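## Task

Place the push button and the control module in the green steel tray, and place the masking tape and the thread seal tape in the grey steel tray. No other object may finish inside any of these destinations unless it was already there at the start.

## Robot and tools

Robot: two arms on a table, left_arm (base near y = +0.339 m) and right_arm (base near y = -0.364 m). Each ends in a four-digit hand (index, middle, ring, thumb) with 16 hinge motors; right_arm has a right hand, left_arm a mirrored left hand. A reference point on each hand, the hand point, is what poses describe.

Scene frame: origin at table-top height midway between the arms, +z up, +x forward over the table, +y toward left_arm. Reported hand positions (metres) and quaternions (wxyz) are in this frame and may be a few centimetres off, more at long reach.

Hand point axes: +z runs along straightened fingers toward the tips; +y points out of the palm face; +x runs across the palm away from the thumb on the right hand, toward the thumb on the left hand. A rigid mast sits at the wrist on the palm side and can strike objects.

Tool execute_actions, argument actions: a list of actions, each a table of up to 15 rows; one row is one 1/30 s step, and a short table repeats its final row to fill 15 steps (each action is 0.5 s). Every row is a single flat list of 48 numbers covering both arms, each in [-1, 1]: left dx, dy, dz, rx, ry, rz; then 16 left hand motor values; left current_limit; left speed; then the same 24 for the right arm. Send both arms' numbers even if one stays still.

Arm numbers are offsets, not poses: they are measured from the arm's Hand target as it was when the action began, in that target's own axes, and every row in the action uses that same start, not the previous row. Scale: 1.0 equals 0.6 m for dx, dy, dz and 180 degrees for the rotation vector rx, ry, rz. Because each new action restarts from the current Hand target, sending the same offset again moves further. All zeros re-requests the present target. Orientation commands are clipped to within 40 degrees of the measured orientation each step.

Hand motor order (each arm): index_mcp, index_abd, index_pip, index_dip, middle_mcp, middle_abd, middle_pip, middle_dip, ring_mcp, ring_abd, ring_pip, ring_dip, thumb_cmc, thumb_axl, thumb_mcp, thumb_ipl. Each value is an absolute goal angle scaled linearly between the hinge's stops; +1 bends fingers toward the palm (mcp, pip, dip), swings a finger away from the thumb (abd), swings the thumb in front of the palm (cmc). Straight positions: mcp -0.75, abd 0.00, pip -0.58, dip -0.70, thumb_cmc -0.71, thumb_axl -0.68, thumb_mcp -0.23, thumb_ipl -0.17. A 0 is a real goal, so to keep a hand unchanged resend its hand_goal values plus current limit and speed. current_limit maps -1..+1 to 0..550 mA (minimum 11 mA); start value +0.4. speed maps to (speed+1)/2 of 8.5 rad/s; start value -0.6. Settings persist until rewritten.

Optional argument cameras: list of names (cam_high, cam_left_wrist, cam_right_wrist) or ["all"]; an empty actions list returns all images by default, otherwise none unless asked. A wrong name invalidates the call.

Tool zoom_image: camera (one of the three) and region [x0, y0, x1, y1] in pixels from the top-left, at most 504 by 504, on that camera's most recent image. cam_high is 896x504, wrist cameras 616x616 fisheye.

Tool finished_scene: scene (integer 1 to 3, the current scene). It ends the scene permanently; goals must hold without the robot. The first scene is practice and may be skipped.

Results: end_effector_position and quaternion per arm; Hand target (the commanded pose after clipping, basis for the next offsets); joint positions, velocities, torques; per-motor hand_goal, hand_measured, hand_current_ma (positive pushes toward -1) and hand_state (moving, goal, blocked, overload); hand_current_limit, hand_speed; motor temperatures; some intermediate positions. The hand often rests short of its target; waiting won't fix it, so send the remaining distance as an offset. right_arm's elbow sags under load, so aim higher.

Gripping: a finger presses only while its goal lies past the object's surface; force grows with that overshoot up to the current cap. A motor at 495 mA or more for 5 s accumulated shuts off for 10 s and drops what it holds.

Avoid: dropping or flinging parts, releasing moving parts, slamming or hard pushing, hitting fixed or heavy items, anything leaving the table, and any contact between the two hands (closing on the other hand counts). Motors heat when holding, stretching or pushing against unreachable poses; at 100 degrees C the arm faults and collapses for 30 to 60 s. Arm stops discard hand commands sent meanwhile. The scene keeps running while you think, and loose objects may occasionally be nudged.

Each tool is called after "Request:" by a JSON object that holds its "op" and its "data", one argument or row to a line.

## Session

Request:
{"op": "execute_actions", "data": {
  "actions": []
}}

Scene clock: 0.00 s.
left_arm: end_effector_position=(+0.2758, +0.1224, +0.3105) hand_goal=(-0.754, +0.000, -0.576, -0.696, -0.754, +0.000, -0.576, -0.696, -0.754, +0.000, -0.576, -0.696, -0.714, -0.678, -0.226, -0.168) hand_measured=(-0.754, +0.000, -0.576, -0.696, -0.754, +0.000, -0.576, -0.696, -0.754, +0.000, -0.576, -0.696, -0.714, -0.678, -0.226, -0.168) hand_current_ma=(+0, +0, +0, +0, +0, +0, +0, +0, +0, +0, +0, +0, +0, +0, +0, +0) hand_state=(goal, goal, goal, goal, goal, goal, goal, goal, goal, goal, goal, goal, goal, goal, goal, goal) hand_current_limit=0.40 hand_speed=-0.60 end_effector_quat_wxyz=(+0.384, +0.663, +0.112, +0.633) | right_arm: end_effector_position=(+0.3515, -0.2815, +0.2339) hand_goal=(-0.754, +0.000, -0.576, -0.696, -0.754, +0.000, -0.576, -0.696, -0.754, +0.000, -0.576, -0.696, -0.714, -0.678, -0.226, -0.168) hand_measured=(-0.754, +0.000, -0.576, -0.696, -0.754, +0.000, -0.576, -0.696, -0.754, +0.000, -0.576, -0.696, -0.714, -0.678, -0.226, -0.168) hand_current_ma=(+0, +0, +0, +0, +0, +0, +0, +0, +0, +0, +0, +0, +0, +0, +0, +0) hand_state=(goal, goal, goal, goal, goal, goal, goal, goal, goal, goal, goal, goal, goal, goal, goal, goal) hand_current_limit=0.40 hand_speed=-0.60 end_effector_quat_wxyz=(-0.010, +0.796, -0.072, +0.600)
Joint positions: left_arm=[-0.876 0.55 0.069 0.587 -0.461 0.906] | right_arm=[0.761 0.941 0.439 0.095 0.787 1.974]
Joint velocities: within noise
Joint torques (N m): no reading
Motor temperatures (°C): left_arm=[25 28 27 25 26 26] | right_arm=[25 26 26 24 24 26]
Heat: left arm: hottest shoulder 28 °C; right arm: hottest shoulder 26 °C.
Hand target: left_arm +0.2768, +0.1213, +0.3329; +0.396, +0.648, +0.117, +0.640 | right_arm +0.3569, -0.2764, +0.2458; -0.019, +0.790, -0.078, +0.608
camera_calibration:
cam_left_wrist: T_world_to_cam=[[0.0661803, -0.106145, -0.992146, 0.267015], [-0.47115, 0.873173, -0.124844, 0.00251801], [0.879567, 0.475712, 0.00777677, -0.180897], [0, 0, 0, 1]] pos_world=[0.142626, 0.112198, 0.266639]
cam_right_wrist: T_world_to_cam=[[-0.227471, -0.517513, -0.824886, 0.165689], [-0.781309, 0.602592, -0.162597, 0.433781], [0.581216, 0.607505, -0.541411, 0.213412], [0, 0, 0, 1]] pos_world=[0.252568, -0.305296, 0.32275]

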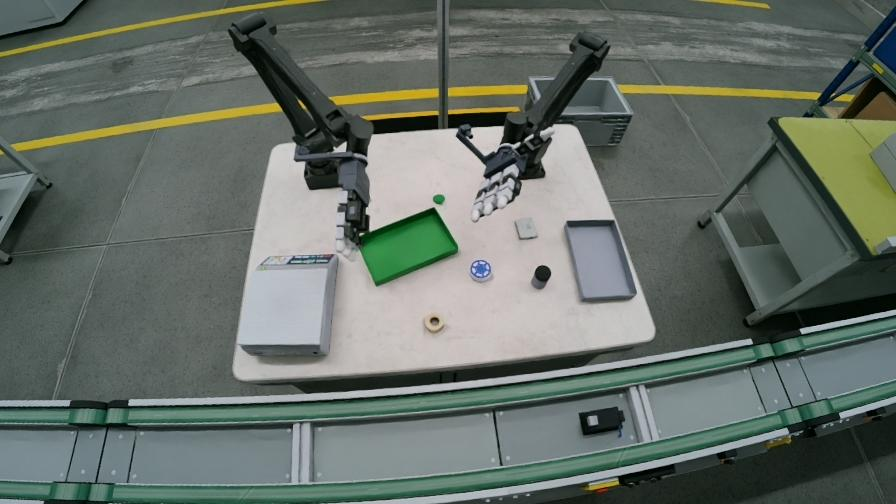

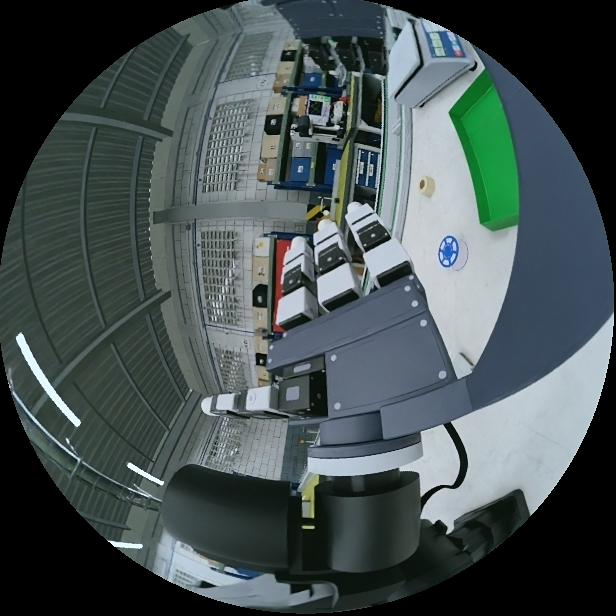

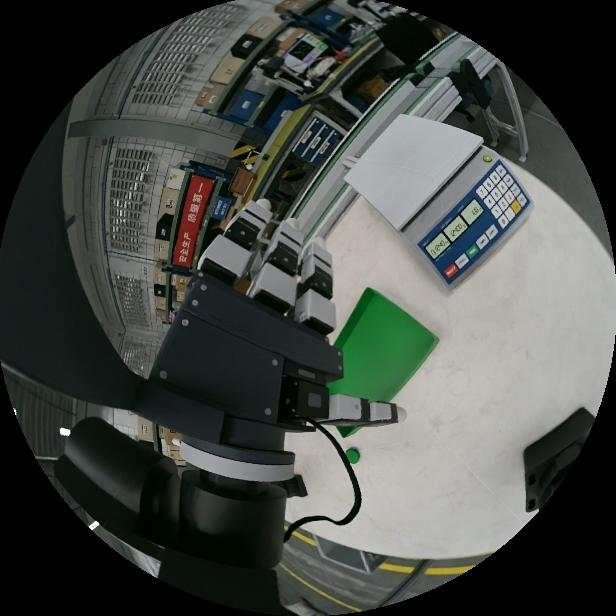

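Request:
{"op": "execute_actions", "data": {
  "actions": [
    [[0,0,0,0.0365,-0.1045,0.0374,-0.754,-0.4,-0.576,-0.696,-0.754,0.4,-0.576,-0.696,-0.754,0,0.9,0.5,-0.714,-0.678,-0.226,-0.168,0.4,-0.6,0,0,0,0.0566,-0.0719,-0.0854,-0.754,-0.22,-0.576,-0.696,-0.754,0.22,-0.576,-0.696,-0.754,0,0.9,0.5,-0.714,-0.678,-0.226,-0.168,0.4,-0.6]],
    [[0,0,0,0.0365,-0.1045,0.0374,-0.754,-0.4,-0.576,-0.696,-0.754,0.4,-0.576,-0.696,-0.754,0,0.9,0.5,-0.714,-0.678,-0.226,-0.168,0.4,-0.6,0,0,0,0.0566,-0.0719,-0.0854,-0.754,-0.22,-0.576,-0.696,-0.754,0.22,-0.576,-0.696,-0.754,0,0.9,0.5,-0.714,-0.678,-0.226,-0.168,0.4,-0.6]],
    [[0,0,0,0.0365,-0.1045,0.0374,-0.754,-0.4,-0.576,-0.696,-0.754,0.4,-0.576,-0.696,-0.754,0,0.9,0.5,-0.714,-0.678,-0.226,-0.168,0.4,-0.6,0,0,0,0.0566,-0.0719,-0.0854,-0.754,-0.22,-0.576,-0.696,-0.754,0.22,-0.576,-0.696,-0.754,0,0.9,0.5,-0.714,-0.678,-0.226,-0.168,0.4,-0.6]],
    [[0,0,0,0.0365,-0.1045,0.0374,-0.754,-0.4,-0.576,-0.696,-0.754,0.4,-0.576,-0.696,-0.754,0,0.9,0.5,-0.714,-0.678,-0.226,-0.168,0.4,-0.6,0,0,0,0.0566,-0.0719,-0.0854,-0.754,-0.22,-0.576,-0.696,-0.754,0.22,-0.576,-0.696,-0.754,0,0.9,0.5,-0.714,-0.678,-0.226,-0.168,0.4,-0.6]],
    [[0,0,0,0.0365,-0.1045,0.0374,-0.754,-0.4,-0.576,-0.696,-0.754,0.4,-0.576,-0.696,-0.754,0,0.9,0.5,-0.714,-0.678,-0.226,-0.168,0.4,-0.6,0,0,0,0.0566,-0.0719,-0.0854,-0.754,-0.22,-0.576,-0.696,-0.754,0.22,-0.576,-0.696,-0.754,0,0.9,0.5,-0.714,-0.678,-0.226,-0.168,0.4,-0.6]],
    [[0.125,-0.008,0.05,0,0,0,-0.754,-0.4,-0.576,-0.696,-0.754,0.4,-0.576,-0.696,-0.754,0,0.9,0.5,-0.714,-0.678,-0.226,-0.168,0.4,-0.6,0,0,0,0,0,0,-0.754,-0.22,-0.576,-0.696,-0.754,0.22,-0.576,-0.696,-0.754,0,0.9,0.5,-0.714,-0.678,-0.226,-0.168,0.4,-0.6]],
    [[0.125,-0.008,0.05,0,0,0,-0.754,-0.4,-0.576,-0.696,-0.754,0.4,-0.576,-0.696,-0.754,0,0.9,0.5,-0.714,-0.678,-0.226,-0.168,0.4,-0.6,0,0,0,0,0,0,-0.754,-0.22,-0.576,-0.696,-0.754,0.22,-0.576,-0.696,-0.754,0,0.9,0.5,-0.714,-0.678,-0.226,-0.168,0.4,-0.6]]
  ],
  "cameras": ["cam_left_wrist", "cam_right_wrist"]
}}

Scene clock: 78.77 s.
left_arm: end_effector_position=(+0.4088, +0.0691, +0.2509) hand_goal=(-0.754, -0.400, -0.576, -0.696, -0.754, +0.400, -0.576, -0.696, -0.754, +0.000, +0.900, +0.500, -0.714, -0.678, -0.226, -0.168) hand_measured=(-0.754, -0.398, -0.576, -0.696, -0.754, +0.398, -0.574, -0.694, -0.756, +0.002, +0.896, +0.498, -0.716, -0.678, -0.222, -0.168) hand_current_ma=(+0, +0, +0, +0, +0, +0, +0, +0, -1, +0, -2, -1, +0, +0, +2, +0) hand_state=(goal, goal, goal, goal, goal, goal, goal, goal, goal, goal, goal, goal, goal, goal, goal, goal) hand_current_limit=0.40 hand_speed=-0.60 end_effector_quat_wxyz=(-0.006, +0.977, -0.210, -0.026) | right_arm: end_effector_position=(+0.3444, -0.2787, +0.2249) hand_goal=(-0.754, -0.220, -0.576, -0.696, -0.754, +0.220, -0.576, -0.696, -0.754, +0.000, +0.900, +0.500, -0.714, -0.678, -0.226, -0.168) hand_measured=(-0.754, -0.218, -0.576, -0.696, -0.754, +0.218, -0.574, -0.696, -0.756, +0.000, +0.894, +0.498, -0.716, -0.678, -0.220, -0.166) hand_current_ma=(+1, +6, +4, +0, +1, -6, +4, +0, -6, -1, -30, -13, -7, +3, +40, +6) hand_state=(goal, goal, goal, goal, goal, goal, goal, goal, goal, goal, goal, goal, goal, goal, goal, goal) hand_current_limit=0.40 hand_speed=-0.60 end_effector_quat_wxyz=(-0.003, +0.766, +0.643, -0.020)
Joint positions: left_arm=[-0.483 1.478 1.429 -1.575 0.001 1.546] | right_arm=[0.461 1.112 0.914 -1.412 0.003 0.63]
Joint torques (N m): left_arm=[0.26 -13.39 10.7 0.03 0.04 0.14] | right_arm=[-1.79 -5.25 10.3 -0.5 0.18 0.06]
Motor temperatures (°C): left_arm=[25 28 41 26 26 26] | right_arm=[25 26 33 24 24 26]
Heat: left arm: hottest elbow 41 °C; right arm: hottest elbow 33 °C.
Hand target: left_arm +0.4169, +0.0667, +0.2730; +0.000, +0.976, -0.216, +0.000 | right_arm +0.3569, -0.2764, +0.2456; +0.000, +0.766, +0.643, +0.000
Off the commanded pose: left_arm 0.024 m, 3 deg | right_arm 0.024 m, 2 deg.
Step readings (end_effector_position of left_arm | right_arm):
0: (+0.2758, +0.1224, +0.3105) | (+0.3515, -0.2815, +0.2339)
1: (+0.2746, +0.1176, +0.3055) | (+0.3535, -0.2739, +0.2290)
2: (+0.2729, +0.1113, +0.2976) | (+0.3551, -0.2676, +0.2240)
4: (+0.2675, +0.1138, +0.2888) | (+0.3489, -0.2650, +0.2190)
8: (+0.2653, +0.1293, +0.2922) | (+0.3441, -0.2783, +0.2201)
15: (+0.2748, +0.1244, +0.3024) | (+0.3440, -0.2824, +0.2195)
16: (+0.2713, +0.1202, +0.2976) | (+0.3441, -0.2761, +0.2158)
17: (+0.2643, +0.1163, +0.2876) | (+0.3428, -0.2706, +0.2114)
19: (+0.2641, +0.1199, +0.2827) | (+0.3388, -0.2697, +0.2086)
23: (+0.2787, +0.1261, +0.3002) | (+0.3407, -0.2809, +0.2137)
30: (+0.2777, +0.1236, +0.3041) | (+0.3436, -0.2813, +0.2178)
31: (+0.2727, +0.1226, +0.3023) | (+0.3421, -0.2766, +0.2158)
32: (+0.2647, +0.1232, +0.2968) | (+0.3380, -0.2738, +0.2128)
34: (+0.2682, +0.1253, +0.2977) | (+0.3350, -0.2749, +0.2134)
38: (+0.2847, +0.1220, +0.3085) | (+0.3409, -0.2816, +0.2202)
45: (+0.2780, +0.1226, +0.3049) | (+0.3428, -0.2808, +0.2220)
46: (+0.2742, +0.1241, +0.3037) | (+0.3411, -0.2787, +0.2216)
47: (+0.2656, +0.1283, +0.3013) | (+0.3363, -0.2795, +0.2204)
49: (+0.2672, +0.1280, +0.3069) | (+0.3358, -0.2807, +0.2214)
53: (+0.2854, +0.1198, +0.3127) | (+0.3429, -0.2819, +0.2223)
60: (+0.2777, +0.1227, +0.3102) | (+0.3427, -0.2806, +0.2216)
61: (+0.2747, +0.1264, +0.3099) | (+0.3418, -0.2814, +0.2233)
62: (+0.2672, +0.1325, +0.3109) | (+0.3375, -0.2850, +0.2250)
64: (+0.2698, +0.1307, +0.3194) | (+0.3383, -0.2853, +0.2279)
68: (+0.2835, +0.1205, +0.3134) | (+0.3454, -0.2811, +0.2264)
75: (+0.2788, +0.1223, +0.3130) | (+0.3439, -0.2799, +0.2250)
76: (+0.2827, +0.1216, +0.3112) | (+0.3439, -0.2797, +0.2250)
77: (+0.2895, +0.1198, +0.3126) | (+0.3440, -0.2795, +0.2250)
79: (+0.3115, +0.1100, +0.3105) | (+0.3441, -0.2792, +0.2250)
83: (+0.3413, +0.0958, +0.2797) | (+0.3443, -0.2790, +0.2250)
90: (+0.3436, +0.0949, +0.2737) | (+0.3444, -0.2788, +0.2249)
91: (+0.3471, +0.0939, +0.2747) | (+0.3444, -0.2788, +0.2249)
92: (+0.3549, +0.0912, +0.2779) | (+0.3444, -0.2787, +0.2249)
94: (+0.3789, +0.0817, +0.2797) | (+0.3444, -0.2787, +0.2249)
98: (+0.4074, +0.0699, +0.2578) | (+0.3444, -0.2787, +0.2249)
105: (+0.4106, +0.0683, +0.2440) | (+0.3444, -0.2787, +0.2249)
camera_calibration:
cam_left_wrist: T_world_to_cam=[[-0.48755, 0.872313, 0.0369529, 0.094018], [0.593328, 0.299977, 0.746977, -0.509913], [0.640513, 0.386114, -0.663822, 0.000287802], [0, 0, 0, 1]] pos_world=[0.3482, 0.070838, 0.37761]
cam_right_wrist: T_world_to_cam=[[0.473125, -0.879696, -0.0478298, -0.358852], [-0.542208, -0.333546, 0.771205, -0.128246], [-0.694379, -0.338943, -0.634787, 0.407444], [0, 0, 0, 1]] pos_world=[0.383166, -0.220357, 0.34038]
Images, in order (width x height): cam_left_wrist 616x616, cam_right_wrist 616x616.

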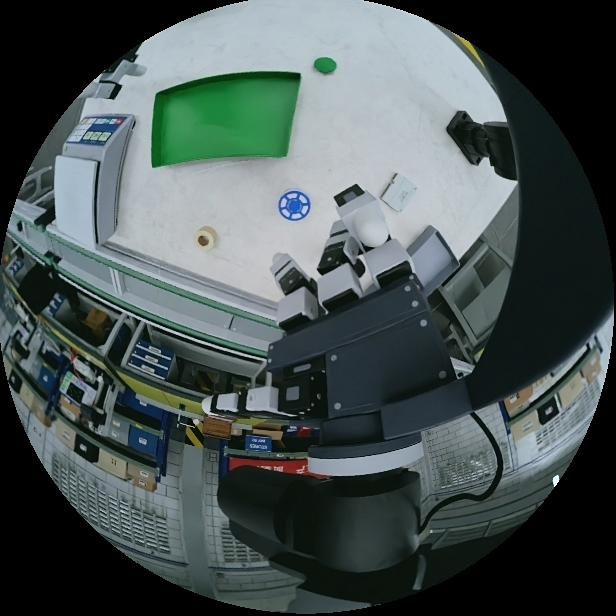

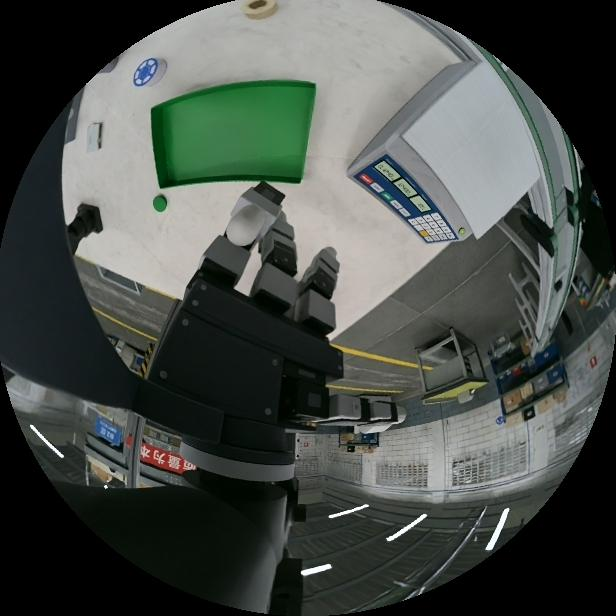

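Request:
{"op": "execute_actions", "data": {
  "actions": [
    [[0.0242,0.0163,0.08,0,0,0,-0.754,-0.4,-0.576,-0.696,-0.754,0.4,-0.576,-0.696,-0.754,0,0.9,0.5,-0.714,-0.678,-0.226,-0.168,0.4,-0.6,0,0,0,0,0,0,-0.754,-0.22,-0.576,-0.696,-0.754,0.22,-0.576,-0.696,-0.754,0,0.9,0.5,-0.714,-0.678,-0.226,-0.168,0.4,-0.6]],
    [[0,0,0.08,0,0,0,-0.754,-0.4,-0.576,-0.696,-0.754,0.4,-0.576,-0.696,-0.754,0,0.9,0.5,-0.714,-0.678,-0.226,-0.168,0.4,-0.6,0,0,0,0,0,0,-0.754,-0.22,-0.576,-0.696,-0.754,0.22,-0.576,-0.696,-0.754,0,0.9,0.5,-0.714,-0.678,-0.226,-0.168,0.4,-0.6]]
  ],
  "cameras": ["cam_left_wrist"]
}}

Request:
{"op": "zoom_image", "data": {
  "camera": "cam_left_wrist",
  "region": [220, 150, 420, 350]
}}

Scene clock: 90.30 s.
left_arm: end_effector_position=(+0.4202, +0.0566, +0.1661) hand_goal=(-0.754, -0.400, -0.576, -0.696, -0.754, +0.400, -0.576, -0.696, -0.754, +0.000, +0.900, +0.500, -0.714, -0.678, -0.226, -0.168) hand_measured=(-0.754, -0.398, -0.576, -0.696, -0.754, +0.400, -0.574, -0.694, -0.756, +0.002, +0.896, +0.498, -0.716, -0.678, -0.222, -0.168) hand_current_ma=(+0, +1, +0, +0, +0, +0, +0, +0, -1, +0, -1, -1, +0, +0, +2, +0) hand_state=(goal, goal, goal, goal, goal, goal, goal, goal, goal, goal, goal, goal, goal, goal, goal, goal) hand_current_limit=0.40 hand_speed=-0.60 end_effector_quat_wxyz=(-0.004, +0.976, -0.216, -0.018) | right_arm: end_effector_position=(+0.3444, -0.2787, +0.2249) hand_goal=(-0.754, -0.220, -0.576, -0.696, -0.754, +0.220, -0.576, -0.696, -0.754, +0.000, +0.900, +0.500, -0.714, -0.678, -0.226, -0.168) hand_measured=(-0.754, -0.218, -0.576, -0.696, -0.754, +0.218, -0.574, -0.696, -0.756, +0.000, +0.894, +0.498, -0.716, -0.678, -0.220, -0.166) hand_current_ma=(+1, +6, +4, +0, +1, -6, +4, +0, -6, -1, -30, -13, -7, +3, +40, +6) hand_state=(goal, goal, goal, goal, goal, goal, goal, goal, goal, goal, goal, goal, goal, goal, goal, goal) hand_current_limit=0.40 hand_speed=-0.60 end_effector_quat_wxyz=(-0.003, +0.766, +0.643, -0.020)
Joint positions: left_arm=[-0.497 1.546 1.28 -1.342 0.001 1.546] | right_arm=[0.461 1.112 0.914 -1.412 0.003 0.63]
Joint torques (N m): left_arm=[-0.5 -14.56 8.59 0.55 0.1 -0.11] | right_arm=[-1.79 -5.36 10.32 -0.5 0.18 0.06]
Heat: left arm: hottest elbow 40 °C; right arm: hottest elbow 33 °C.
Hand target: left_arm +0.4259, +0.0517, +0.1771; +0.000, +0.976, -0.216, +0.001 | right_arm +0.3569, -0.2764, +0.2456; +0.000, +0.766, +0.643, +0.000
Off the commanded pose: left_arm 0.013 m, 2 deg | right_arm 0.024 m, 2 deg.
Step readings (end_effector_position of left_arm | right_arm):
0: (+0.4088, +0.0691, +0.2509) | (+0.3444, -0.2787, +0.2249)
1: (+0.4105, +0.0676, +0.2480) | (+0.3444, -0.2787, +0.2249)
2: (+0.4148, +0.0651, +0.2456) | (+0.3444, -0.2787, +0.2249)
4: (+0.4209, +0.0598, +0.2378) | (+0.3444, -0.2787, +0.2249)
8: (+0.4228, +0.0559, +0.2228) | (+0.3444, -0.2787, +0.2249)
15: (+0.4224, +0.0555, +0.2177) | (+0.3444, -0.2787, +0.2249)
16: (+0.4227, +0.0554, +0.2120) | (+0.3444, -0.2787, +0.2249)
17: (+0.4249, +0.0543, +0.2075) | (+0.3444, -0.2787, +0.2249)
19: (+0.4243, +0.0546, +0.1924) | (+0.3444, -0.2787, +0.2249)
23: (+0.4183, +0.0575, +0.1698) | (+0.3444, -0.2787, +0.2249)
30: (+0.4202, +0.0566, +0.1661) | (+0.3444, -0.2787, +0.2249)
camera_calibration:
cam_left_wrist: T_world_to_cam=[[-0.475984, 0.87913, 0.023884, 0.110542], [0.586647, 0.297159, 0.753354, -0.447725], [0.655198, 0.372596, -0.657182, -0.0648917], [0, 0, 0, 1]] pos_world=[0.35779, 0.0600431, 0.29201]
Images, in order (width x height): cam_left_wrist 616x616.

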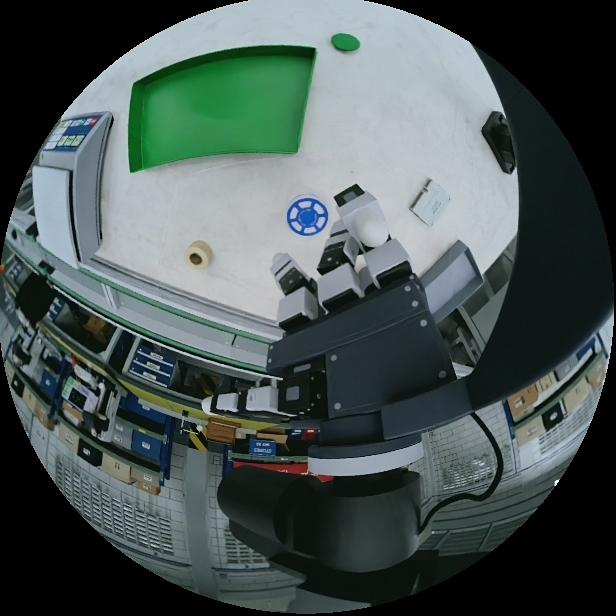

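Scaled by 2.520 from the camera's 616x616 image, which has a finer 880x880 frame.

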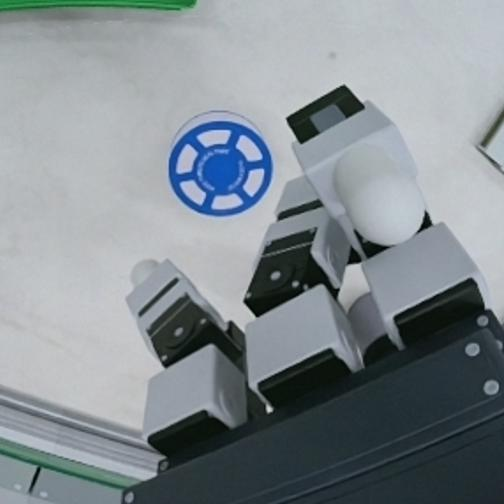

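Request:
{"op": "execute_actions", "data": {
  "actions": [
    [[0,0,0.06,0,0,0,-0.754,-0.4,-0.576,-0.696,-0.754,0.4,-0.576,-0.696,-0.754,0,0.9,0.5,-0.714,-0.678,-0.226,-0.168,0.4,-0.6,0,0,0,0,0,0,-0.754,-0.22,-0.576,-0.696,-0.754,0.22,-0.576,-0.696,-0.754,0,0.9,0.5,-0.714,-0.678,-0.226,-0.168,0.4,-0.6]]
  ],
  "cameras": ["cam_left_wrist"]
}}

Request:
{"op": "zoom_image", "data": {
  "camera": "cam_left_wrist",
  "region": [220, 150, 420, 350]
}}

Scene clock: 103.67 s.
left_arm: end_effector_position=(+0.4211, +0.0562, +0.1349) hand_goal=(-0.754, -0.400, -0.576, -0.696, -0.754, +0.400, -0.576, -0.696, -0.754, +0.000, +0.900, +0.500, -0.714, -0.678, -0.226, -0.168) hand_measured=(-0.754, -0.398, -0.576, -0.696, -0.754, +0.400, -0.574, -0.694, -0.756, +0.002, +0.896, +0.498, -0.716, -0.678, -0.222, -0.168) hand_current_ma=(+0, +1, +0, +0, +0, +0, +0, +0, -1, +0, -1, -1, +0, +0, +2, +0) hand_state=(goal, goal, goal, goal, goal, goal, goal, goal, goal, goal, goal, goal, goal, goal, goal, goal) hand_current_limit=0.40 hand_speed=-0.60 end_effector_quat_wxyz=(-0.003, +0.976, -0.216, -0.013) | right_arm: end_effector_position=(+0.3444, -0.2787, +0.2249) hand_goal=(-0.754, -0.220, -0.576, -0.696, -0.754, +0.220, -0.576, -0.696, -0.754, +0.000, +0.900, +0.500, -0.714, -0.678, -0.226, -0.168) hand_measured=(-0.754, -0.218, -0.576, -0.696, -0.754, +0.218, -0.574, -0.696, -0.756, +0.000, +0.894, +0.498, -0.716, -0.678, -0.220, -0.166) hand_current_ma=(+1, +6, +4, +0, +1, -6, +4, +0, -6, -1, -30, -13, -7, +3, +40, +6) hand_state=(goal, goal, goal, goal, goal, goal, goal, goal, goal, goal, goal, goal, goal, goal, goal, goal) hand_current_limit=0.40 hand_speed=-0.60 end_effector_quat_wxyz=(-0.003, +0.766, +0.643, -0.020)
Joint positions: left_arm=[-0.497 1.567 1.217 -1.248 0.001 1.546] | right_arm=[0.461 1.112 0.914 -1.412 0.003 0.63]
Joint torques (N m): left_arm=[-0.5 -14.21 7.98 0.66 0.09 -0.12] | right_arm=[-1.79 -5.3 10.3 -0.49 0.18 0.07]
Heat: left arm: hottest elbow 39 °C; right arm: hottest elbow 33 °C.
Hand target: left_arm +0.4260, +0.0516, +0.1409; +0.000, +0.976, -0.216, +0.000 | right_arm +0.3569, -0.2764, +0.2456; +0.000, +0.766, +0.643, +0.000
Off the commanded pose: left_arm 0.009 m, 2 deg | right_arm 0.024 m, 2 deg.
Step readings (end_effector_position of left_arm | right_arm):
0: (+0.4202, +0.0566, +0.1661) | (+0.3444, -0.2787, +0.2249)
1: (+0.4208, +0.0563, +0.1628) | (+0.3444, -0.2787, +0.2249)
2: (+0.4234, +0.0550, +0.1599) | (+0.3444, -0.2787, +0.2249)
4: (+0.4244, +0.0545, +0.1509) | (+0.3444, -0.2787, +0.2249)
8: (+0.4204, +0.0565, +0.1371) | (+0.3444, -0.2787, +0.2249)
15: (+0.4211, +0.0562, +0.1349) | (+0.3444, -0.2787, +0.2249)
camera_calibration:
cam_left_wrist: T_world_to_cam=[[-0.476172, 0.879228, 0.0147818, 0.113404], [0.579079, 0.300878, 0.75772, -0.422226], [0.661761, 0.369365, -0.652412, -0.0891207], [0, 0, 0, 1]] pos_world=[0.357479, 0.0602486, 0.260109]
Images, in order (width x height): cam_left_wrist 616x616.

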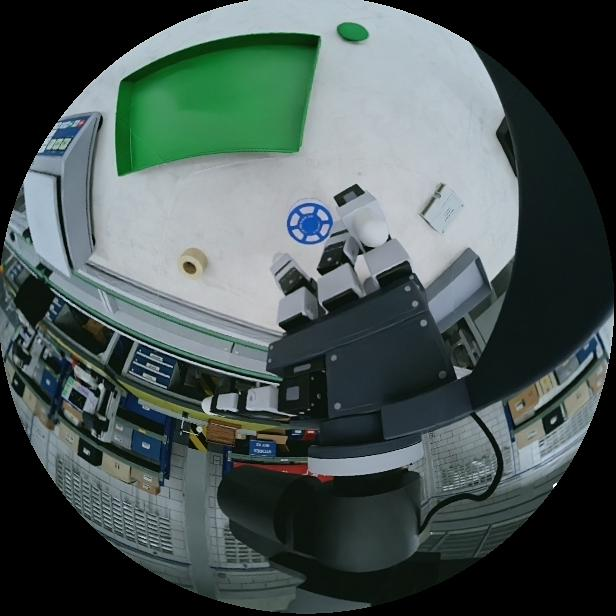

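Scaled by 2.520 from the camera's 616x616 image, which has a finer 880x880 frame.

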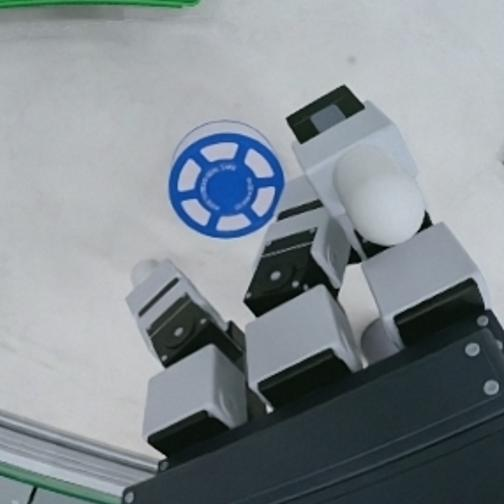

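Request:
{"op": "execute_actions", "data": {
  "actions": [
    [[-0.007,0.0233,0,0,0,0,-0.754,-0.4,-0.576,-0.696,-0.754,0.4,-0.576,-0.696,-0.754,0,0.9,0.5,-0.714,-0.678,-0.226,-0.168,0.4,-0.6,0,0,0,0,0,0,-0.754,-0.22,-0.576,-0.696,-0.754,0.22,-0.576,-0.696,-0.754,0,0.9,0.5,-0.714,-0.678,-0.226,-0.168,0.4,-0.6]]
  ],
  "cameras": ["cam_left_wrist"]
}}

Request:
{"op": "zoom_image", "data": {
  "camera": "cam_left_wrist",
  "region": [220, 150, 420, 350]
}}

Scene clock: 116.37 s.
left_arm: end_effector_position=(+0.4113, +0.0428, +0.1333) hand_goal=(-0.754, -0.400, -0.576, -0.696, -0.754, +0.400, -0.576, -0.696, -0.754, +0.000, +0.900, +0.500, -0.714, -0.678, -0.226, -0.168) hand_measured=(-0.754, -0.398, -0.576, -0.696, -0.754, +0.400, -0.574, -0.694, -0.756, +0.002, +0.896, +0.498, -0.716, -0.678, -0.222, -0.168) hand_current_ma=(+0, +1, +0, +0, +0, +0, +0, +0, -1, +0, -1, -1, +0, +0, +2, +0) hand_state=(goal, goal, goal, goal, goal, goal, goal, goal, goal, goal, goal, goal, goal, goal, goal, goal) hand_current_limit=0.40 hand_speed=-0.60 end_effector_quat_wxyz=(-0.004, +0.974, -0.224, -0.014) | right_arm: end_effector_position=(+0.3444, -0.2787, +0.2249) hand_goal=(-0.754, -0.220, -0.576, -0.696, -0.754, +0.220, -0.576, -0.696, -0.754, +0.000, +0.900, +0.500, -0.714, -0.678, -0.226, -0.168) hand_measured=(-0.754, -0.218, -0.576, -0.696, -0.754, +0.218, -0.574, -0.696, -0.756, +0.000, +0.894, +0.498, -0.716, -0.678, -0.220, -0.166) hand_current_ma=(+1, +6, +4, +0, +1, -6, +4, +0, -6, -1, -30, -13, -7, +3, +40, +6) hand_state=(goal, goal, goal, goal, goal, goal, goal, goal, goal, goal, goal, goal, goal, goal, goal, goal) hand_current_limit=0.40 hand_speed=-0.60 end_effector_quat_wxyz=(-0.003, +0.766, +0.643, -0.020)
Joint positions: left_arm=[-0.533 1.567 1.214 -1.247 0 1.525] | right_arm=[0.461 1.112 0.914 -1.412 0.003 0.63]
Joint torques (N m): left_arm=[-0.26 -14.74 7.54 0.62 0.13 -0.2] | right_arm=[-1.9 -5.36 10.3 -0.5 0.18 0.07]
Heat: left arm: hottest elbow 38 °C; right arm: hottest elbow 33 °C.
Hand target: left_arm +0.4164, +0.0407, +0.1410; +0.000, +0.976, -0.216, +0.001 | right_arm +0.3569, -0.2764, +0.2456; +0.000, +0.766, +0.643, +0.000
Off the commanded pose: left_arm 0.009 m, 2 deg | right_arm 0.024 m, 2 deg.
Step readings (end_effector_position of left_arm | right_arm):
0: (+0.4211, +0.0562, +0.1349) | (+0.3444, -0.2787, +0.2249)
1: (+0.4201, +0.0547, +0.1347) | (+0.3444, -0.2787, +0.2249)
2: (+0.4197, +0.0539, +0.1343) | (+0.3444, -0.2787, +0.2249)
4: (+0.4165, +0.0499, +0.1338) | (+0.3444, -0.2787, +0.2249)
8: (+0.4116, +0.0436, +0.1333) | (+0.3444, -0.2787, +0.2249)
15: (+0.4113, +0.0429, +0.1333) | (+0.3444, -0.2787, +0.2249)
camera_calibration:
cam_left_wrist: T_world_to_cam=[[-0.462285, 0.886548, 0.0180368, 0.114056], [0.584934, 0.289597, 0.757619, -0.413246], [0.666442, 0.360786, -0.652448, -0.0803363], [0, 0, 0, 1]] pos_world=[0.347987, 0.0475426, 0.25861]
Images, in order (width x height): cam_left_wrist 616x616.

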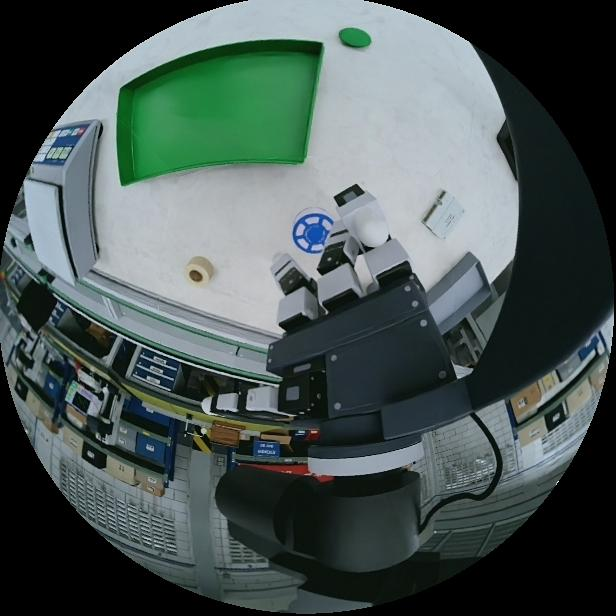

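Scaled by 2.520 from the camera's 616x616 image, which has a finer 880x880 frame.

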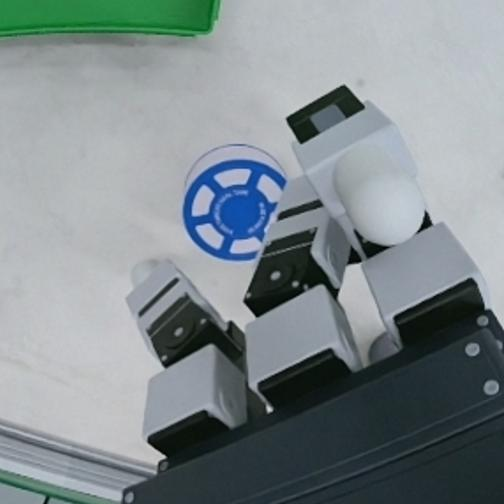

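Request:
{"op": "execute_actions", "data": {
  "actions": [
    [[0,0,0.005,0,0,0,-0.754,0.05,-0.576,-0.696,-0.754,-0.05,-0.576,-0.696,-0.754,0,0.9,0.5,-0.714,-0.678,-0.226,-0.168,0.4,-0.8,0,0,0,0,0,0,-0.754,-0.22,-0.576,-0.696,-0.754,0.22,-0.576,-0.696,-0.754,0,0.9,0.5,-0.714,-0.678,-0.226,-0.168,0.4,-0.6]],
    [[0,0,0,0,0,0,-0.754,0.05,-0.576,-0.696,-0.754,-0.05,-0.576,-0.696,-0.754,0,0.9,0.5,-0.714,-0.678,-0.226,-0.168,0.4,-0.8,0,0,0,0,0,0,-0.754,-0.22,-0.576,-0.696,-0.754,0.22,-0.576,-0.696,-0.754,0,0.9,0.5,-0.714,-0.678,-0.226,-0.168,0.4,-0.6]],
    [[0,0,-0.06,0,0,0,-0.754,0.05,-0.576,-0.696,-0.754,-0.05,-0.576,-0.696,-0.754,0,0.9,0.5,-0.714,-0.678,-0.226,-0.168,0.4,-0.8,0,0,0,0,0,0,-0.754,-0.22,-0.576,-0.696,-0.754,0.22,-0.576,-0.696,-0.754,0,0.9,0.5,-0.714,-0.678,-0.226,-0.168,0.4,-0.6]]
  ],
  "cameras": ["cam_left_wrist"]
}}

Request:
{"op": "zoom_image", "data": {
  "camera": "cam_left_wrist",
  "region": [220, 150, 420, 350]
}}

Scene clock: 122.50 s.
left_arm: end_effector_position=(+0.3987, +0.0497, +0.1456) hand_goal=(-0.754, +0.050, -0.576, -0.696, -0.754, -0.050, -0.576, -0.696, -0.754, +0.000, +0.900, +0.500, -0.714, -0.678, -0.226, -0.168) hand_measured=(-0.754, -0.174, -0.576, -0.696, -0.754, +0.198, -0.574, -0.694, -0.756, +0.002, +0.896, +0.498, -0.716, -0.678, -0.222, -0.168) hand_current_ma=(+0, -385, +0, +0, +0, +385, +0, +0, -1, +0, -1, -1, +0, +0, +2, +0) hand_state=(goal, blocked, goal, goal, goal, blocked, goal, goal, goal, goal, goal, goal, goal, goal, goal, goal) hand_current_limit=0.40 hand_speed=-0.80 end_effector_quat_wxyz=(-0.008, +0.974, -0.224, -0.029) | right_arm: end_effector_position=(+0.3444, -0.2787, +0.2249) hand_goal=(-0.754, -0.220, -0.576, -0.696, -0.754, +0.220, -0.576, -0.696, -0.754, +0.000, +0.900, +0.500, -0.714, -0.678, -0.226, -0.168) hand_measured=(-0.754, -0.218, -0.576, -0.696, -0.754, +0.218, -0.574, -0.696, -0.756, +0.000, +0.894, +0.498, -0.716, -0.678, -0.220, -0.166) hand_current_ma=(+1, +6, +4, +0, +1, -6, +4, +0, -6, -1, -30, -13, -7, +3, +40, +6) hand_state=(goal, goal, goal, goal, goal, goal, goal, goal, goal, goal, goal, goal, goal, goal, goal, goal) hand_current_limit=0.40 hand_speed=-0.60 end_effector_quat_wxyz=(-0.003, +0.766, +0.643, -0.020)
Joint positions: left_arm=[-0.533 1.539 1.216 -1.308 0 1.524] | right_arm=[0.461 1.112 0.914 -1.412 0.003 0.63]
Joint torques (N m): left_arm=[0.03 -15.38 11.23 -0.47 0.15 -0.22] | right_arm=[-1.85 -5.3 10.32 -0.46 0.17 0.07]
Heat: left arm: hottest elbow 38 °C; right arm: hottest elbow 33 °C.
Hand target: left_arm +0.4164, +0.0407, +0.1741; +0.000, +0.976, -0.216, +0.001 | right_arm +0.3569, -0.2764, +0.2456; +0.000, +0.766, +0.643, +0.000
Off the commanded pose: left_arm 0.035 m, 4 deg | right_arm 0.024 m, 2 deg.
Step readings (end_effector_position of left_arm | right_arm):
0: (+0.4114, +0.0428, +0.1333) | (+0.3444, -0.2787, +0.2249)
1: (+0.4114, +0.0428, +0.1330) | (+0.3444, -0.2787, +0.2249)
2: (+0.4117, +0.0427, +0.1328) | (+0.3444, -0.2787, +0.2249)
4: (+0.4118, +0.0426, +0.1323) | (+0.3444, -0.2787, +0.2249)
8: (+0.4113, +0.0429, +0.1316) | (+0.3444, -0.2787, +0.2249)
15: (+0.4114, +0.0428, +0.1316) | (+0.3444, -0.2787, +0.2249)
16: (+0.4114, +0.0428, +0.1316) | (+0.3444, -0.2787, +0.2249)
17: (+0.4114, +0.0428, +0.1316) | (+0.3444, -0.2787, +0.2249)
19: (+0.4114, +0.0428, +0.1316) | (+0.3444, -0.2787, +0.2249)
23: (+0.4114, +0.0428, +0.1316) | (+0.3444, -0.2787, +0.2249)
30: (+0.4114, +0.0428, +0.1316) | (+0.3444, -0.2787, +0.2249)
31: (+0.4089, +0.0442, +0.1320) | (+0.3444, -0.2787, +0.2249)
32: (+0.4064, +0.0455, +0.1328) | (+0.3444, -0.2787, +0.2249)
34: (+0.4008, +0.0486, +0.1361) | (+0.3444, -0.2787, +0.2249)
38: (+0.3979, +0.0502, +0.1426) | (+0.3444, -0.2787, +0.2249)
45: (+0.3987, +0.0497, +0.1456) | (+0.3444, -0.2787, +0.2249)
camera_calibration:
cam_left_wrist: T_world_to_cam=[[-0.462155, 0.88574, 0.0433406, 0.0981997], [0.604865, 0.279108, 0.745813, -0.422856], [0.648499, 0.370896, -0.664744, -0.0579228], [0, 0, 0, 1]] pos_world=[0.338717, 0.0525266, 0.272611]
Images, in order (width x height): cam_left_wrist 616x616.

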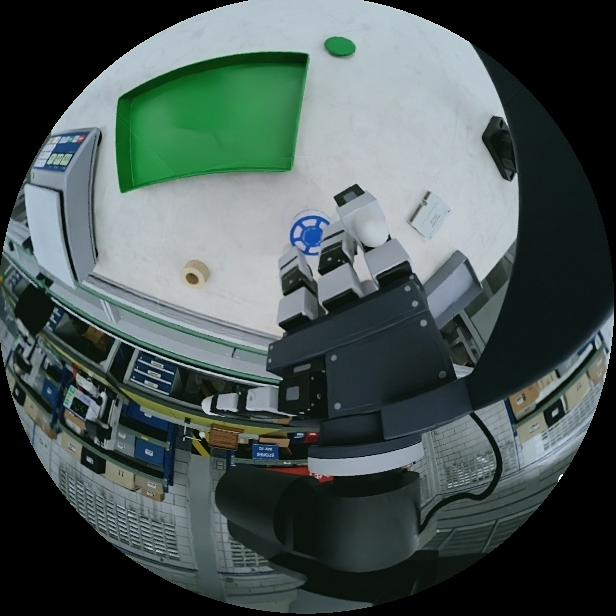

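Scaled by 2.520 from the camera's 616x616 image, which has a finer 880x880 frame.

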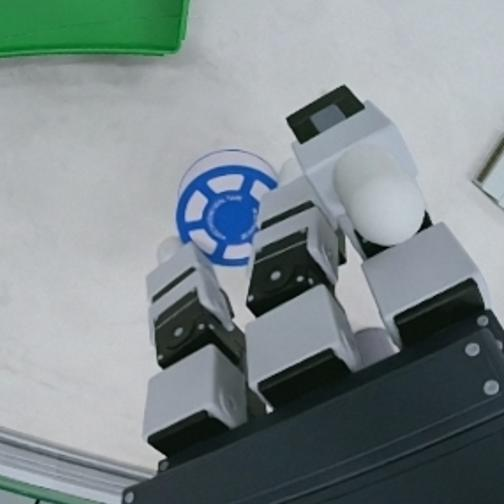

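Request:
{"op": "execute_actions", "data": {
  "actions": [
    [[0,0,-0.1,0,0,0,-0.754,0.05,-0.576,-0.696,-0.754,-0.05,-0.576,-0.696,-0.754,0,0.9,0.5,-0.714,-0.678,-0.226,-0.168,0.4,-0.8,0,0,0,0,0,0,-0.754,-0.22,-0.576,-0.696,-0.754,0.22,-0.576,-0.696,-0.754,0,0.9,0.5,-0.714,-0.678,-0.226,-0.168,0.4,-0.6]],
    [[0,0,-0.11,0,0,0,-0.754,0.05,-0.576,-0.696,-0.754,-0.05,-0.576,-0.696,-0.754,0,0.9,0.5,-0.714,-0.678,-0.226,-0.168,0.4,-0.8,0,0,0,0,0,0,-0.754,-0.22,-0.576,-0.696,-0.754,0.22,-0.576,-0.696,-0.754,0,0.9,0.5,-0.714,-0.678,-0.226,-0.168,0.4,-0.6]],
    [[-0.0695,-0.133,0,0,0,-0.0417,-0.754,0.05,-0.576,-0.696,-0.754,-0.05,-0.576,-0.696,-0.754,0,0.9,0.5,-0.714,-0.678,-0.226,-0.168,0.4,-0.8,0.118,-0.072,0.0165,0,0,0,-0.754,-0.22,-0.576,-0.696,-0.754,0.22,-0.576,-0.696,-0.754,0,0.9,0.5,-0.714,-0.678,-0.226,-0.168,0.4,-0.6]],
    [[-0.0515,-0.1412,0,0,0,-0.0417,-0.754,0.05,-0.576,-0.696,-0.754,-0.05,-0.576,-0.696,-0.754,0,0.9,0.5,-0.714,-0.678,-0.226,-0.168,0.4,-0.8,0.118,-0.072,0.0165,0,0,0,-0.754,-0.22,-0.576,-0.696,-0.754,0.22,-0.576,-0.696,-0.754,0,0.9,0.5,-0.714,-0.678,-0.226,-0.168,0.4,-0.6]],
    [[-0.0327,-0.1467,0,0,0,-0.0417,-0.754,0.05,-0.576,-0.696,-0.754,-0.05,-0.576,-0.696,-0.754,0,0.9,0.5,-0.714,-0.678,-0.226,-0.168,0.4,-0.8,0.118,-0.072,0.0165,0,0,0,-0.754,-0.22,-0.576,-0.696,-0.754,0.22,-0.576,-0.696,-0.754,0,0.9,0.5,-0.714,-0.678,-0.226,-0.168,0.4,-0.6]],
    [[-0.0132,-0.1495,0,0,0,-0.0417,-0.754,0.05,-0.576,-0.696,-0.754,-0.05,-0.576,-0.696,-0.754,0,0.9,0.5,-0.714,-0.678,-0.226,-0.168,0.4,-0.8,0.118,-0.072,0.0165,0,0,0,-0.754,-0.22,-0.576,-0.696,-0.754,0.22,-0.576,-0.696,-0.754,0,0.9,0.5,-0.714,-0.678,-0.226,-0.168,0.4,-0.6]]
  ],
  "cameras": ["cam_left_wrist", "cam_right_wrist", "cam_high"]
}}

Scene clock: 153.00 s.
left_arm: end_effector_position=(+0.3937, +0.3987, +0.2862) hand_goal=(-0.754, +0.050, -0.576, -0.696, -0.754, -0.050, -0.576, -0.696, -0.754, +0.000, +0.900, +0.500, -0.714, -0.678, -0.226, -0.168) hand_measured=(-0.754, -0.174, -0.576, -0.696, -0.754, +0.198, -0.576, -0.696, -0.756, +0.002, +0.896, +0.498, -0.716, -0.678, -0.222, -0.168) hand_current_ma=(+0, -385, +0, +0, +0, +385, +0, +0, +0, +0, -1, -1, +0, +0, +2, +0) hand_state=(goal, blocked, goal, goal, goal, blocked, goal, goal, goal, goal, goal, goal, goal, goal, goal, goal) hand_current_limit=0.40 hand_speed=-0.80 end_effector_quat_wxyz=(+0.005, +0.999, +0.053, -0.014) | right_arm: end_effector_position=(+0.2285, +0.0249, +0.1909) hand_goal=(-0.754, -0.220, -0.576, -0.696, -0.754, +0.220, -0.576, -0.696, -0.754, +0.000, +0.900, +0.500, -0.714, -0.678, -0.226, -0.168) hand_measured=(-0.752, -0.220, -0.574, -0.696, -0.752, +0.218, -0.574, -0.696, -0.754, +0.000, +0.894, +0.498, -0.712, -0.678, -0.220, -0.166) hand_current_ma=(+9, +1, +4, +0, +8, -8, +4, +0, +0, -1, -30, -13, +7, +3, +40, +6) hand_state=(goal, goal, goal, goal, goal, goal, goal, goal, goal, goal, goal, goal, goal, goal, goal, goal) hand_current_limit=0.40 hand_speed=-0.60 end_effector_quat_wxyz=(+0.010, +0.758, +0.652, -0.016)
Joint positions: left_arm=[0.381 1.273 1.317 -1.645 -0.001 1.882] | right_arm=[1.269 1.575 1.255 -1.289 -0.001 1.413]
Joint torques (N m): left_arm=[-0.15 -9.11 10.32 -0.18 0.2 0.07] | right_arm=[-1.55 -11.05 9.07 -0.24 0.3 0.34]
Heat: left arm: hottest elbow 38 °C; right arm: hottest elbow 34 °C.
Hand target: left_arm +0.3998, +0.4009, +0.2999; +0.000, +0.999, +0.044, +0.001 | right_arm +0.2358, +0.0324, +0.2060; +0.000, +0.766, +0.643, +0.000
Off the commanded pose: left_arm 0.015 m, 2 deg | right_arm 0.018 m, 3 deg.
Step readings (end_effector_position of left_arm | right_arm):
0: (+0.3987, +0.0497, +0.1456) | (+0.3444, -0.2787, +0.2249)
1: (+0.3972, +0.0506, +0.1504) | (+0.3444, -0.2787, +0.2249)
2: (+0.3945, +0.0521, +0.1559) | (+0.3444, -0.2787, +0.2249)
4: (+0.3924, +0.0532, +0.1729) | (+0.3444, -0.2787, +0.2249)
8: (+0.4026, +0.0477, +0.2074) | (+0.3444, -0.2787, +0.2249)
15: (+0.4061, +0.0457, +0.2184) | (+0.3444, -0.2787, +0.2249)
16: (+0.4042, +0.0468, +0.2232) | (+0.3444, -0.2787, +0.2249)
17: (+0.4011, +0.0484, +0.2279) | (+0.3444, -0.2787, +0.2249)
19: (+0.3991, +0.0495, +0.2443) | (+0.3444, -0.2787, +0.2249)
23: (+0.4072, +0.0452, +0.2748) | (+0.3444, -0.2787, +0.2249)
30: (+0.4081, +0.0447, +0.2813) | (+0.3444, -0.2787, +0.2249)
31: (+0.4082, +0.0519, +0.2791) | (+0.3415, -0.2735, +0.2245)
32: (+0.4067, +0.0585, +0.2775) | (+0.3377, -0.2653, +0.2244)
34: (+0.4058, +0.0923, +0.2731) | (+0.3239, -0.2304, +0.2223)
38: (+0.4170, +0.1405, +0.2839) | (+0.3086, -0.1961, +0.2177)
45: (+0.4105, +0.1352, +0.2900) | (+0.3119, -0.2061, +0.2171)
46: (+0.4091, +0.1399, +0.2883) | (+0.3096, -0.2019, +0.2165)
47: (+0.4080, +0.1467, +0.2873) | (+0.3062, -0.1933, +0.2164)
49: (+0.4086, +0.1823, +0.2827) | (+0.2946, -0.1583, +0.2145)
53: (+0.4147, +0.2323, +0.2865) | (+0.2811, -0.1210, +0.2088)
60: (+0.4091, +0.2233, +0.2897) | (+0.2855, -0.1297, +0.2084)
61: (+0.4083, +0.2286, +0.2893) | (+0.2836, -0.1258, +0.2082)
62: (+0.4073, +0.2364, +0.2899) | (+0.2808, -0.1185, +0.2088)
64: (+0.4085, +0.2750, +0.2887) | (+0.2702, -0.0851, +0.2076)
68: (+0.4093, +0.3251, +0.2888) | (+0.2538, -0.0467, +0.2007)
75: (+0.4066, +0.3133, +0.2896) | (+0.2571, -0.0519, +0.2003)
76: (+0.4059, +0.3185, +0.2899) | (+0.2560, -0.0477, +0.2006)
77: (+0.4052, +0.3268, +0.2910) | (+0.2546, -0.0405, +0.2013)
79: (+0.4019, +0.3660, +0.2899) | (+0.2464, -0.0087, +0.2009)
83: (+0.3929, +0.4127, +0.2866) | (+0.2279, +0.0279, +0.1925)
90: (+0.3941, +0.3996, +0.2861) | (+0.2279, +0.0257, +0.1908)
camera_calibration:
cam_left_wrist: T_world_to_cam=[[-0.861344, 0.507881, 0.0119594, 0.0974809], [0.341938, 0.562181, 0.753015, -0.633497], [0.375718, 0.652694, -0.657895, -0.0975248], [0, 0, 0, 1]] pos_world=[0.337223, 0.370285, 0.411706]
cam_right_wrist: T_world_to_cam=[[0.496597, -0.867647, -0.0240692, -0.0487574], [-0.549702, -0.33584, 0.764878, -0.060564], [-0.671728, -0.366606, -0.643725, 0.405505], [0, 0, 0, 1]] pos_world=[0.263309, 0.0860162, 0.306184]

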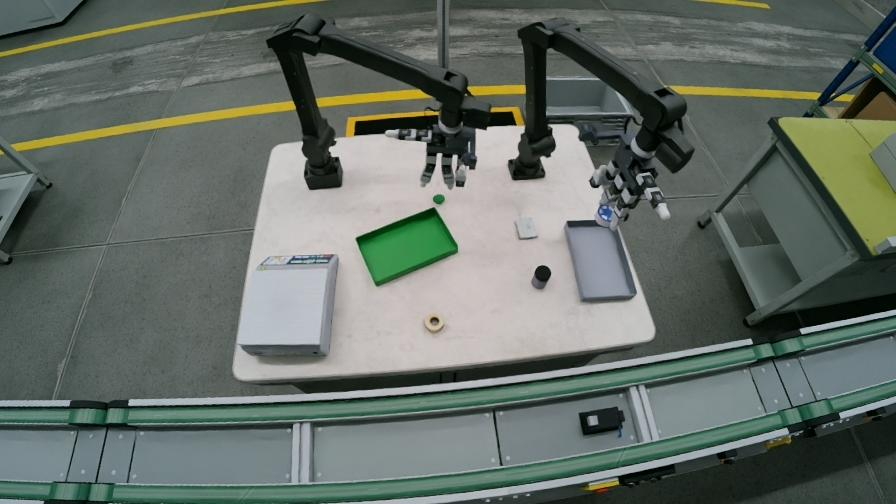

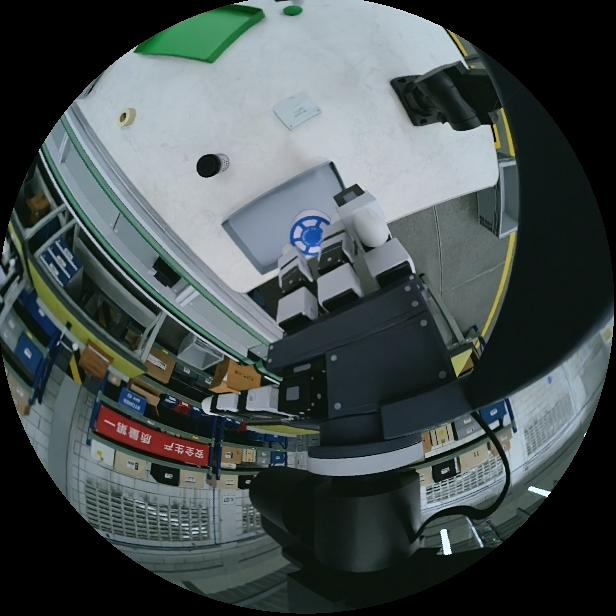

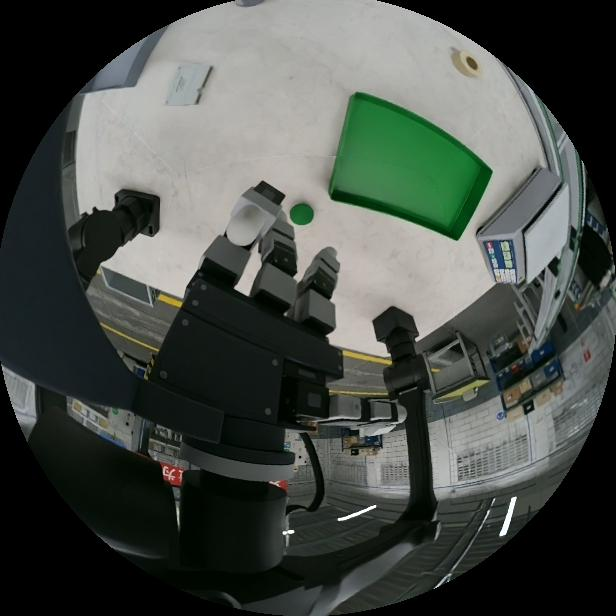

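Request:
{"op": "execute_actions", "data": {
  "actions": [
    [[0,0,0.12,0,0,0,-0.754,0.05,-0.576,-0.696,-0.754,-0.05,-0.576,-0.696,-0.754,0,0.9,0.5,-0.714,-0.678,-0.226,-0.168,0.4,-0.8,-0.0083,-0.0238,0.055,0,0,0,-0.754,-0.22,-0.576,-0.696,-0.754,0.22,-0.576,-0.696,-0.754,0,0.9,0.5,-0.714,-0.678,-0.226,-0.168,0.4,-0.6]],
    [[0,0,0.12,0,0,0,-0.754,0.05,-0.576,-0.696,-0.754,-0.05,-0.576,-0.696,-0.754,0,0.9,0.5,-0.714,-0.678,-0.226,-0.168,0.4,-0.8,0,0,0.055,0,0,0,-0.754,-0.22,-0.576,-0.696,-0.754,0.22,-0.576,-0.696,-0.754,0,0.9,0.5,-0.714,-0.678,-0.226,-0.168,0.4,-0.6]]
  ],
  "cameras": ["cam_left_wrist", "cam_right_wrist"]
}}

Request:
{"op": "zoom_image", "data": {
  "camera": "cam_right_wrist",
  "region": [240, 170, 380, 310]
}}

Request:
{"op": "zoom_image", "data": {
  "camera": "cam_left_wrist",
  "region": [200, 130, 420, 350]
}}

Scene clock: 167.80 s.
left_arm: end_effector_position=(+0.3915, +0.3977, +0.1436) hand_goal=(-0.754, +0.050, -0.576, -0.696, -0.754, -0.050, -0.576, -0.696, -0.754, +0.000, +0.900, +0.500, -0.714, -0.678, -0.226, -0.168) hand_measured=(-0.754, -0.170, -0.576, -0.696, -0.754, +0.198, -0.576, -0.696, -0.754, +0.002, +0.898, +0.498, -0.716, -0.678, -0.222, -0.168) hand_current_ma=(+0, -385, +0, +0, +0, +385, +0, +0, +0, +0, -1, -1, +0, +0, +2, +0) hand_state=(goal, blocked, goal, goal, goal, blocked, goal, goal, goal, goal, goal, goal, goal, goal, goal, goal) hand_current_limit=0.40 hand_speed=-0.80 end_effector_quat_wxyz=(+0.008, +0.998, +0.052, -0.022) | right_arm: end_effector_position=(+0.2245, +0.0245, +0.1378) hand_goal=(-0.754, -0.220, -0.576, -0.696, -0.754, +0.220, -0.576, -0.696, -0.754, +0.000, +0.900, +0.500, -0.714, -0.678, -0.226, -0.168) hand_measured=(-0.752, -0.220, -0.574, -0.696, -0.752, +0.218, -0.574, -0.696, -0.754, +0.000, +0.894, +0.498, -0.712, -0.678, -0.220, -0.166) hand_current_ma=(+9, +0, +4, +0, +8, -8, +4, +0, +0, -1, -29, -13, +7, +3, +32, +6) hand_state=(goal, goal, goal, goal, goal, goal, goal, goal, goal, goal, goal, goal, goal, goal, goal, goal) hand_current_limit=0.40 hand_speed=-0.60 end_effector_quat_wxyz=(+0.004, +0.765, +0.644, -0.008)
Joint positions: left_arm=[0.381 1.335 0.994 -1.276 -0.001 1.884] | right_arm=[1.277 1.617 1.156 -1.128 -0.001 1.443]
Joint torques (N m): left_arm=[-0.15 -10.58 8.68 0.44 0.21 0.09] | right_arm=[0.26 -11.11 6.63 0.39 0.28 0.32]
Heat: left arm: hottest elbow 38 °C; right arm: hottest elbow 33 °C.
Hand target: left_arm +0.3999, +0.4008, +0.1558; +0.000, +0.999, +0.044, +0.000 | right_arm +0.2209, +0.0301, +0.1402; +0.000, +0.766, +0.643, +0.000
Off the commanded pose: left_arm 0.015 m, 3 deg | right_arm 0.007 m, 1 deg.
Step readings (end_effector_position of left_arm | right_arm):
0: (+0.3937, +0.3986, +0.2862) | (+0.2285, +0.0248, +0.1909)
1: (+0.3944, +0.3990, +0.2778) | (+0.2283, +0.0248, +0.1886)
2: (+0.3977, +0.4004, +0.2702) | (+0.2286, +0.0269, +0.1858)
4: (+0.3962, +0.3998, +0.2467) | (+0.2276, +0.0273, +0.1798)
8: (+0.3902, +0.3971, +0.2176) | (+0.2247, +0.0246, +0.1741)
15: (+0.3936, +0.3986, +0.2147) | (+0.2247, +0.0252, +0.1740)
16: (+0.3943, +0.3989, +0.2068) | (+0.2247, +0.0252, +0.1708)
17: (+0.3988, +0.4009, +0.1993) | (+0.2256, +0.0281, +0.1668)
19: (+0.3977, +0.4004, +0.1769) | (+0.2257, +0.0285, +0.1568)
23: (+0.3887, +0.3965, +0.1473) | (+0.2243, +0.0241, +0.1403)
30: (+0.3915, +0.3977, +0.1436) | (+0.2245, +0.0245, +0.1378)
camera_calibration:
cam_left_wrist: T_world_to_cam=[[-0.860082, 0.509668, 0.0223069, 0.0951278], [0.355271, 0.567006, 0.74316, -0.530578], [0.366116, 0.647103, -0.668742, -0.182252], [0, 0, 0, 1]] pos_world=[0.337042, 0.370293, 0.270303]
cam_right_wrist: T_world_to_cam=[[0.477113, -0.87805, -0.0373055, -0.0418914], [-0.562529, -0.337729, 0.754653, -0.0179779], [-0.675222, -0.339069, -0.655063, 0.370125], [0, 0, 0, 1]] pos_world=[0.25979, 0.0826436, 0.254459]
Images, in order (width x height): cam_left_wrist 616x616, cam_right_wrist 616x616.

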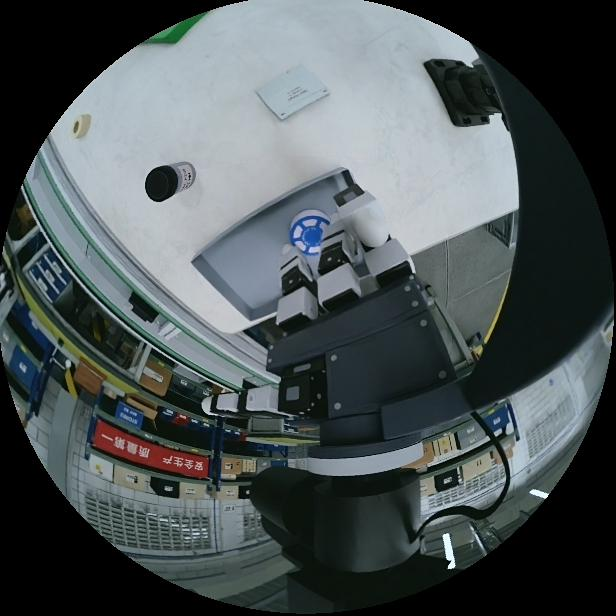

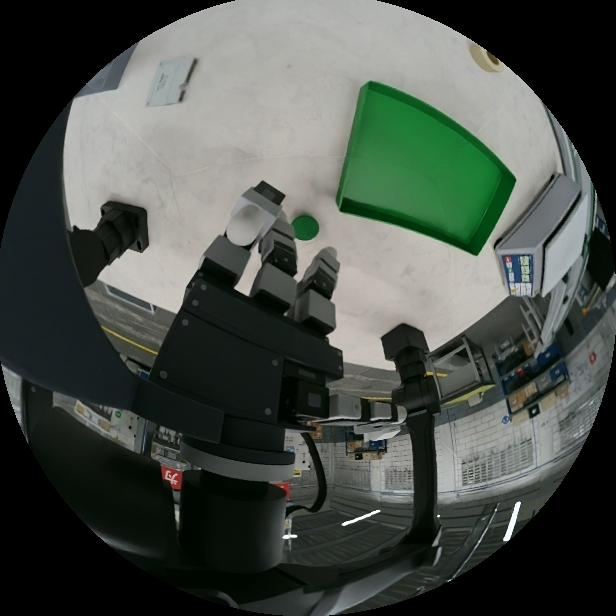

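Scaled by 3.600 from the camera's 616x616 image, which has a finer 880x880 frame.

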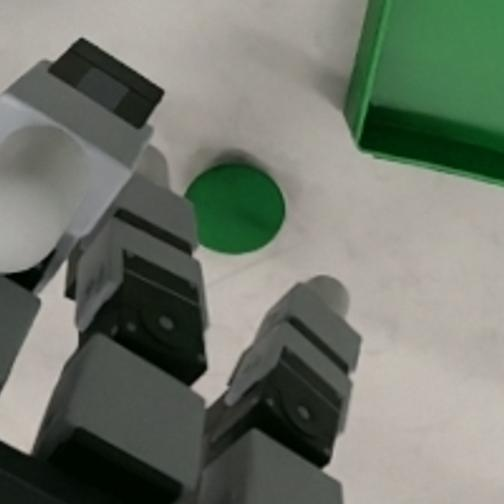

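Scaled by 2.291 from the camera's 616x616 image, which has a finer 880x880 frame.

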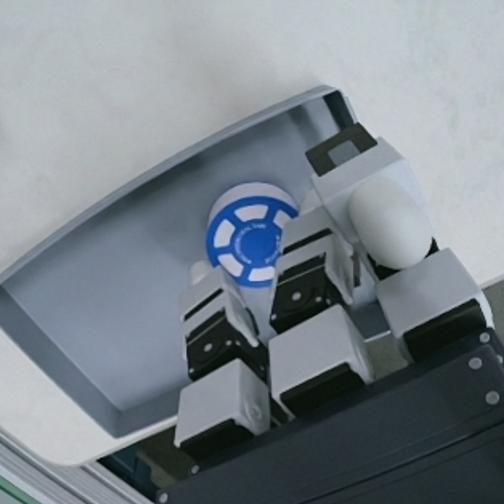

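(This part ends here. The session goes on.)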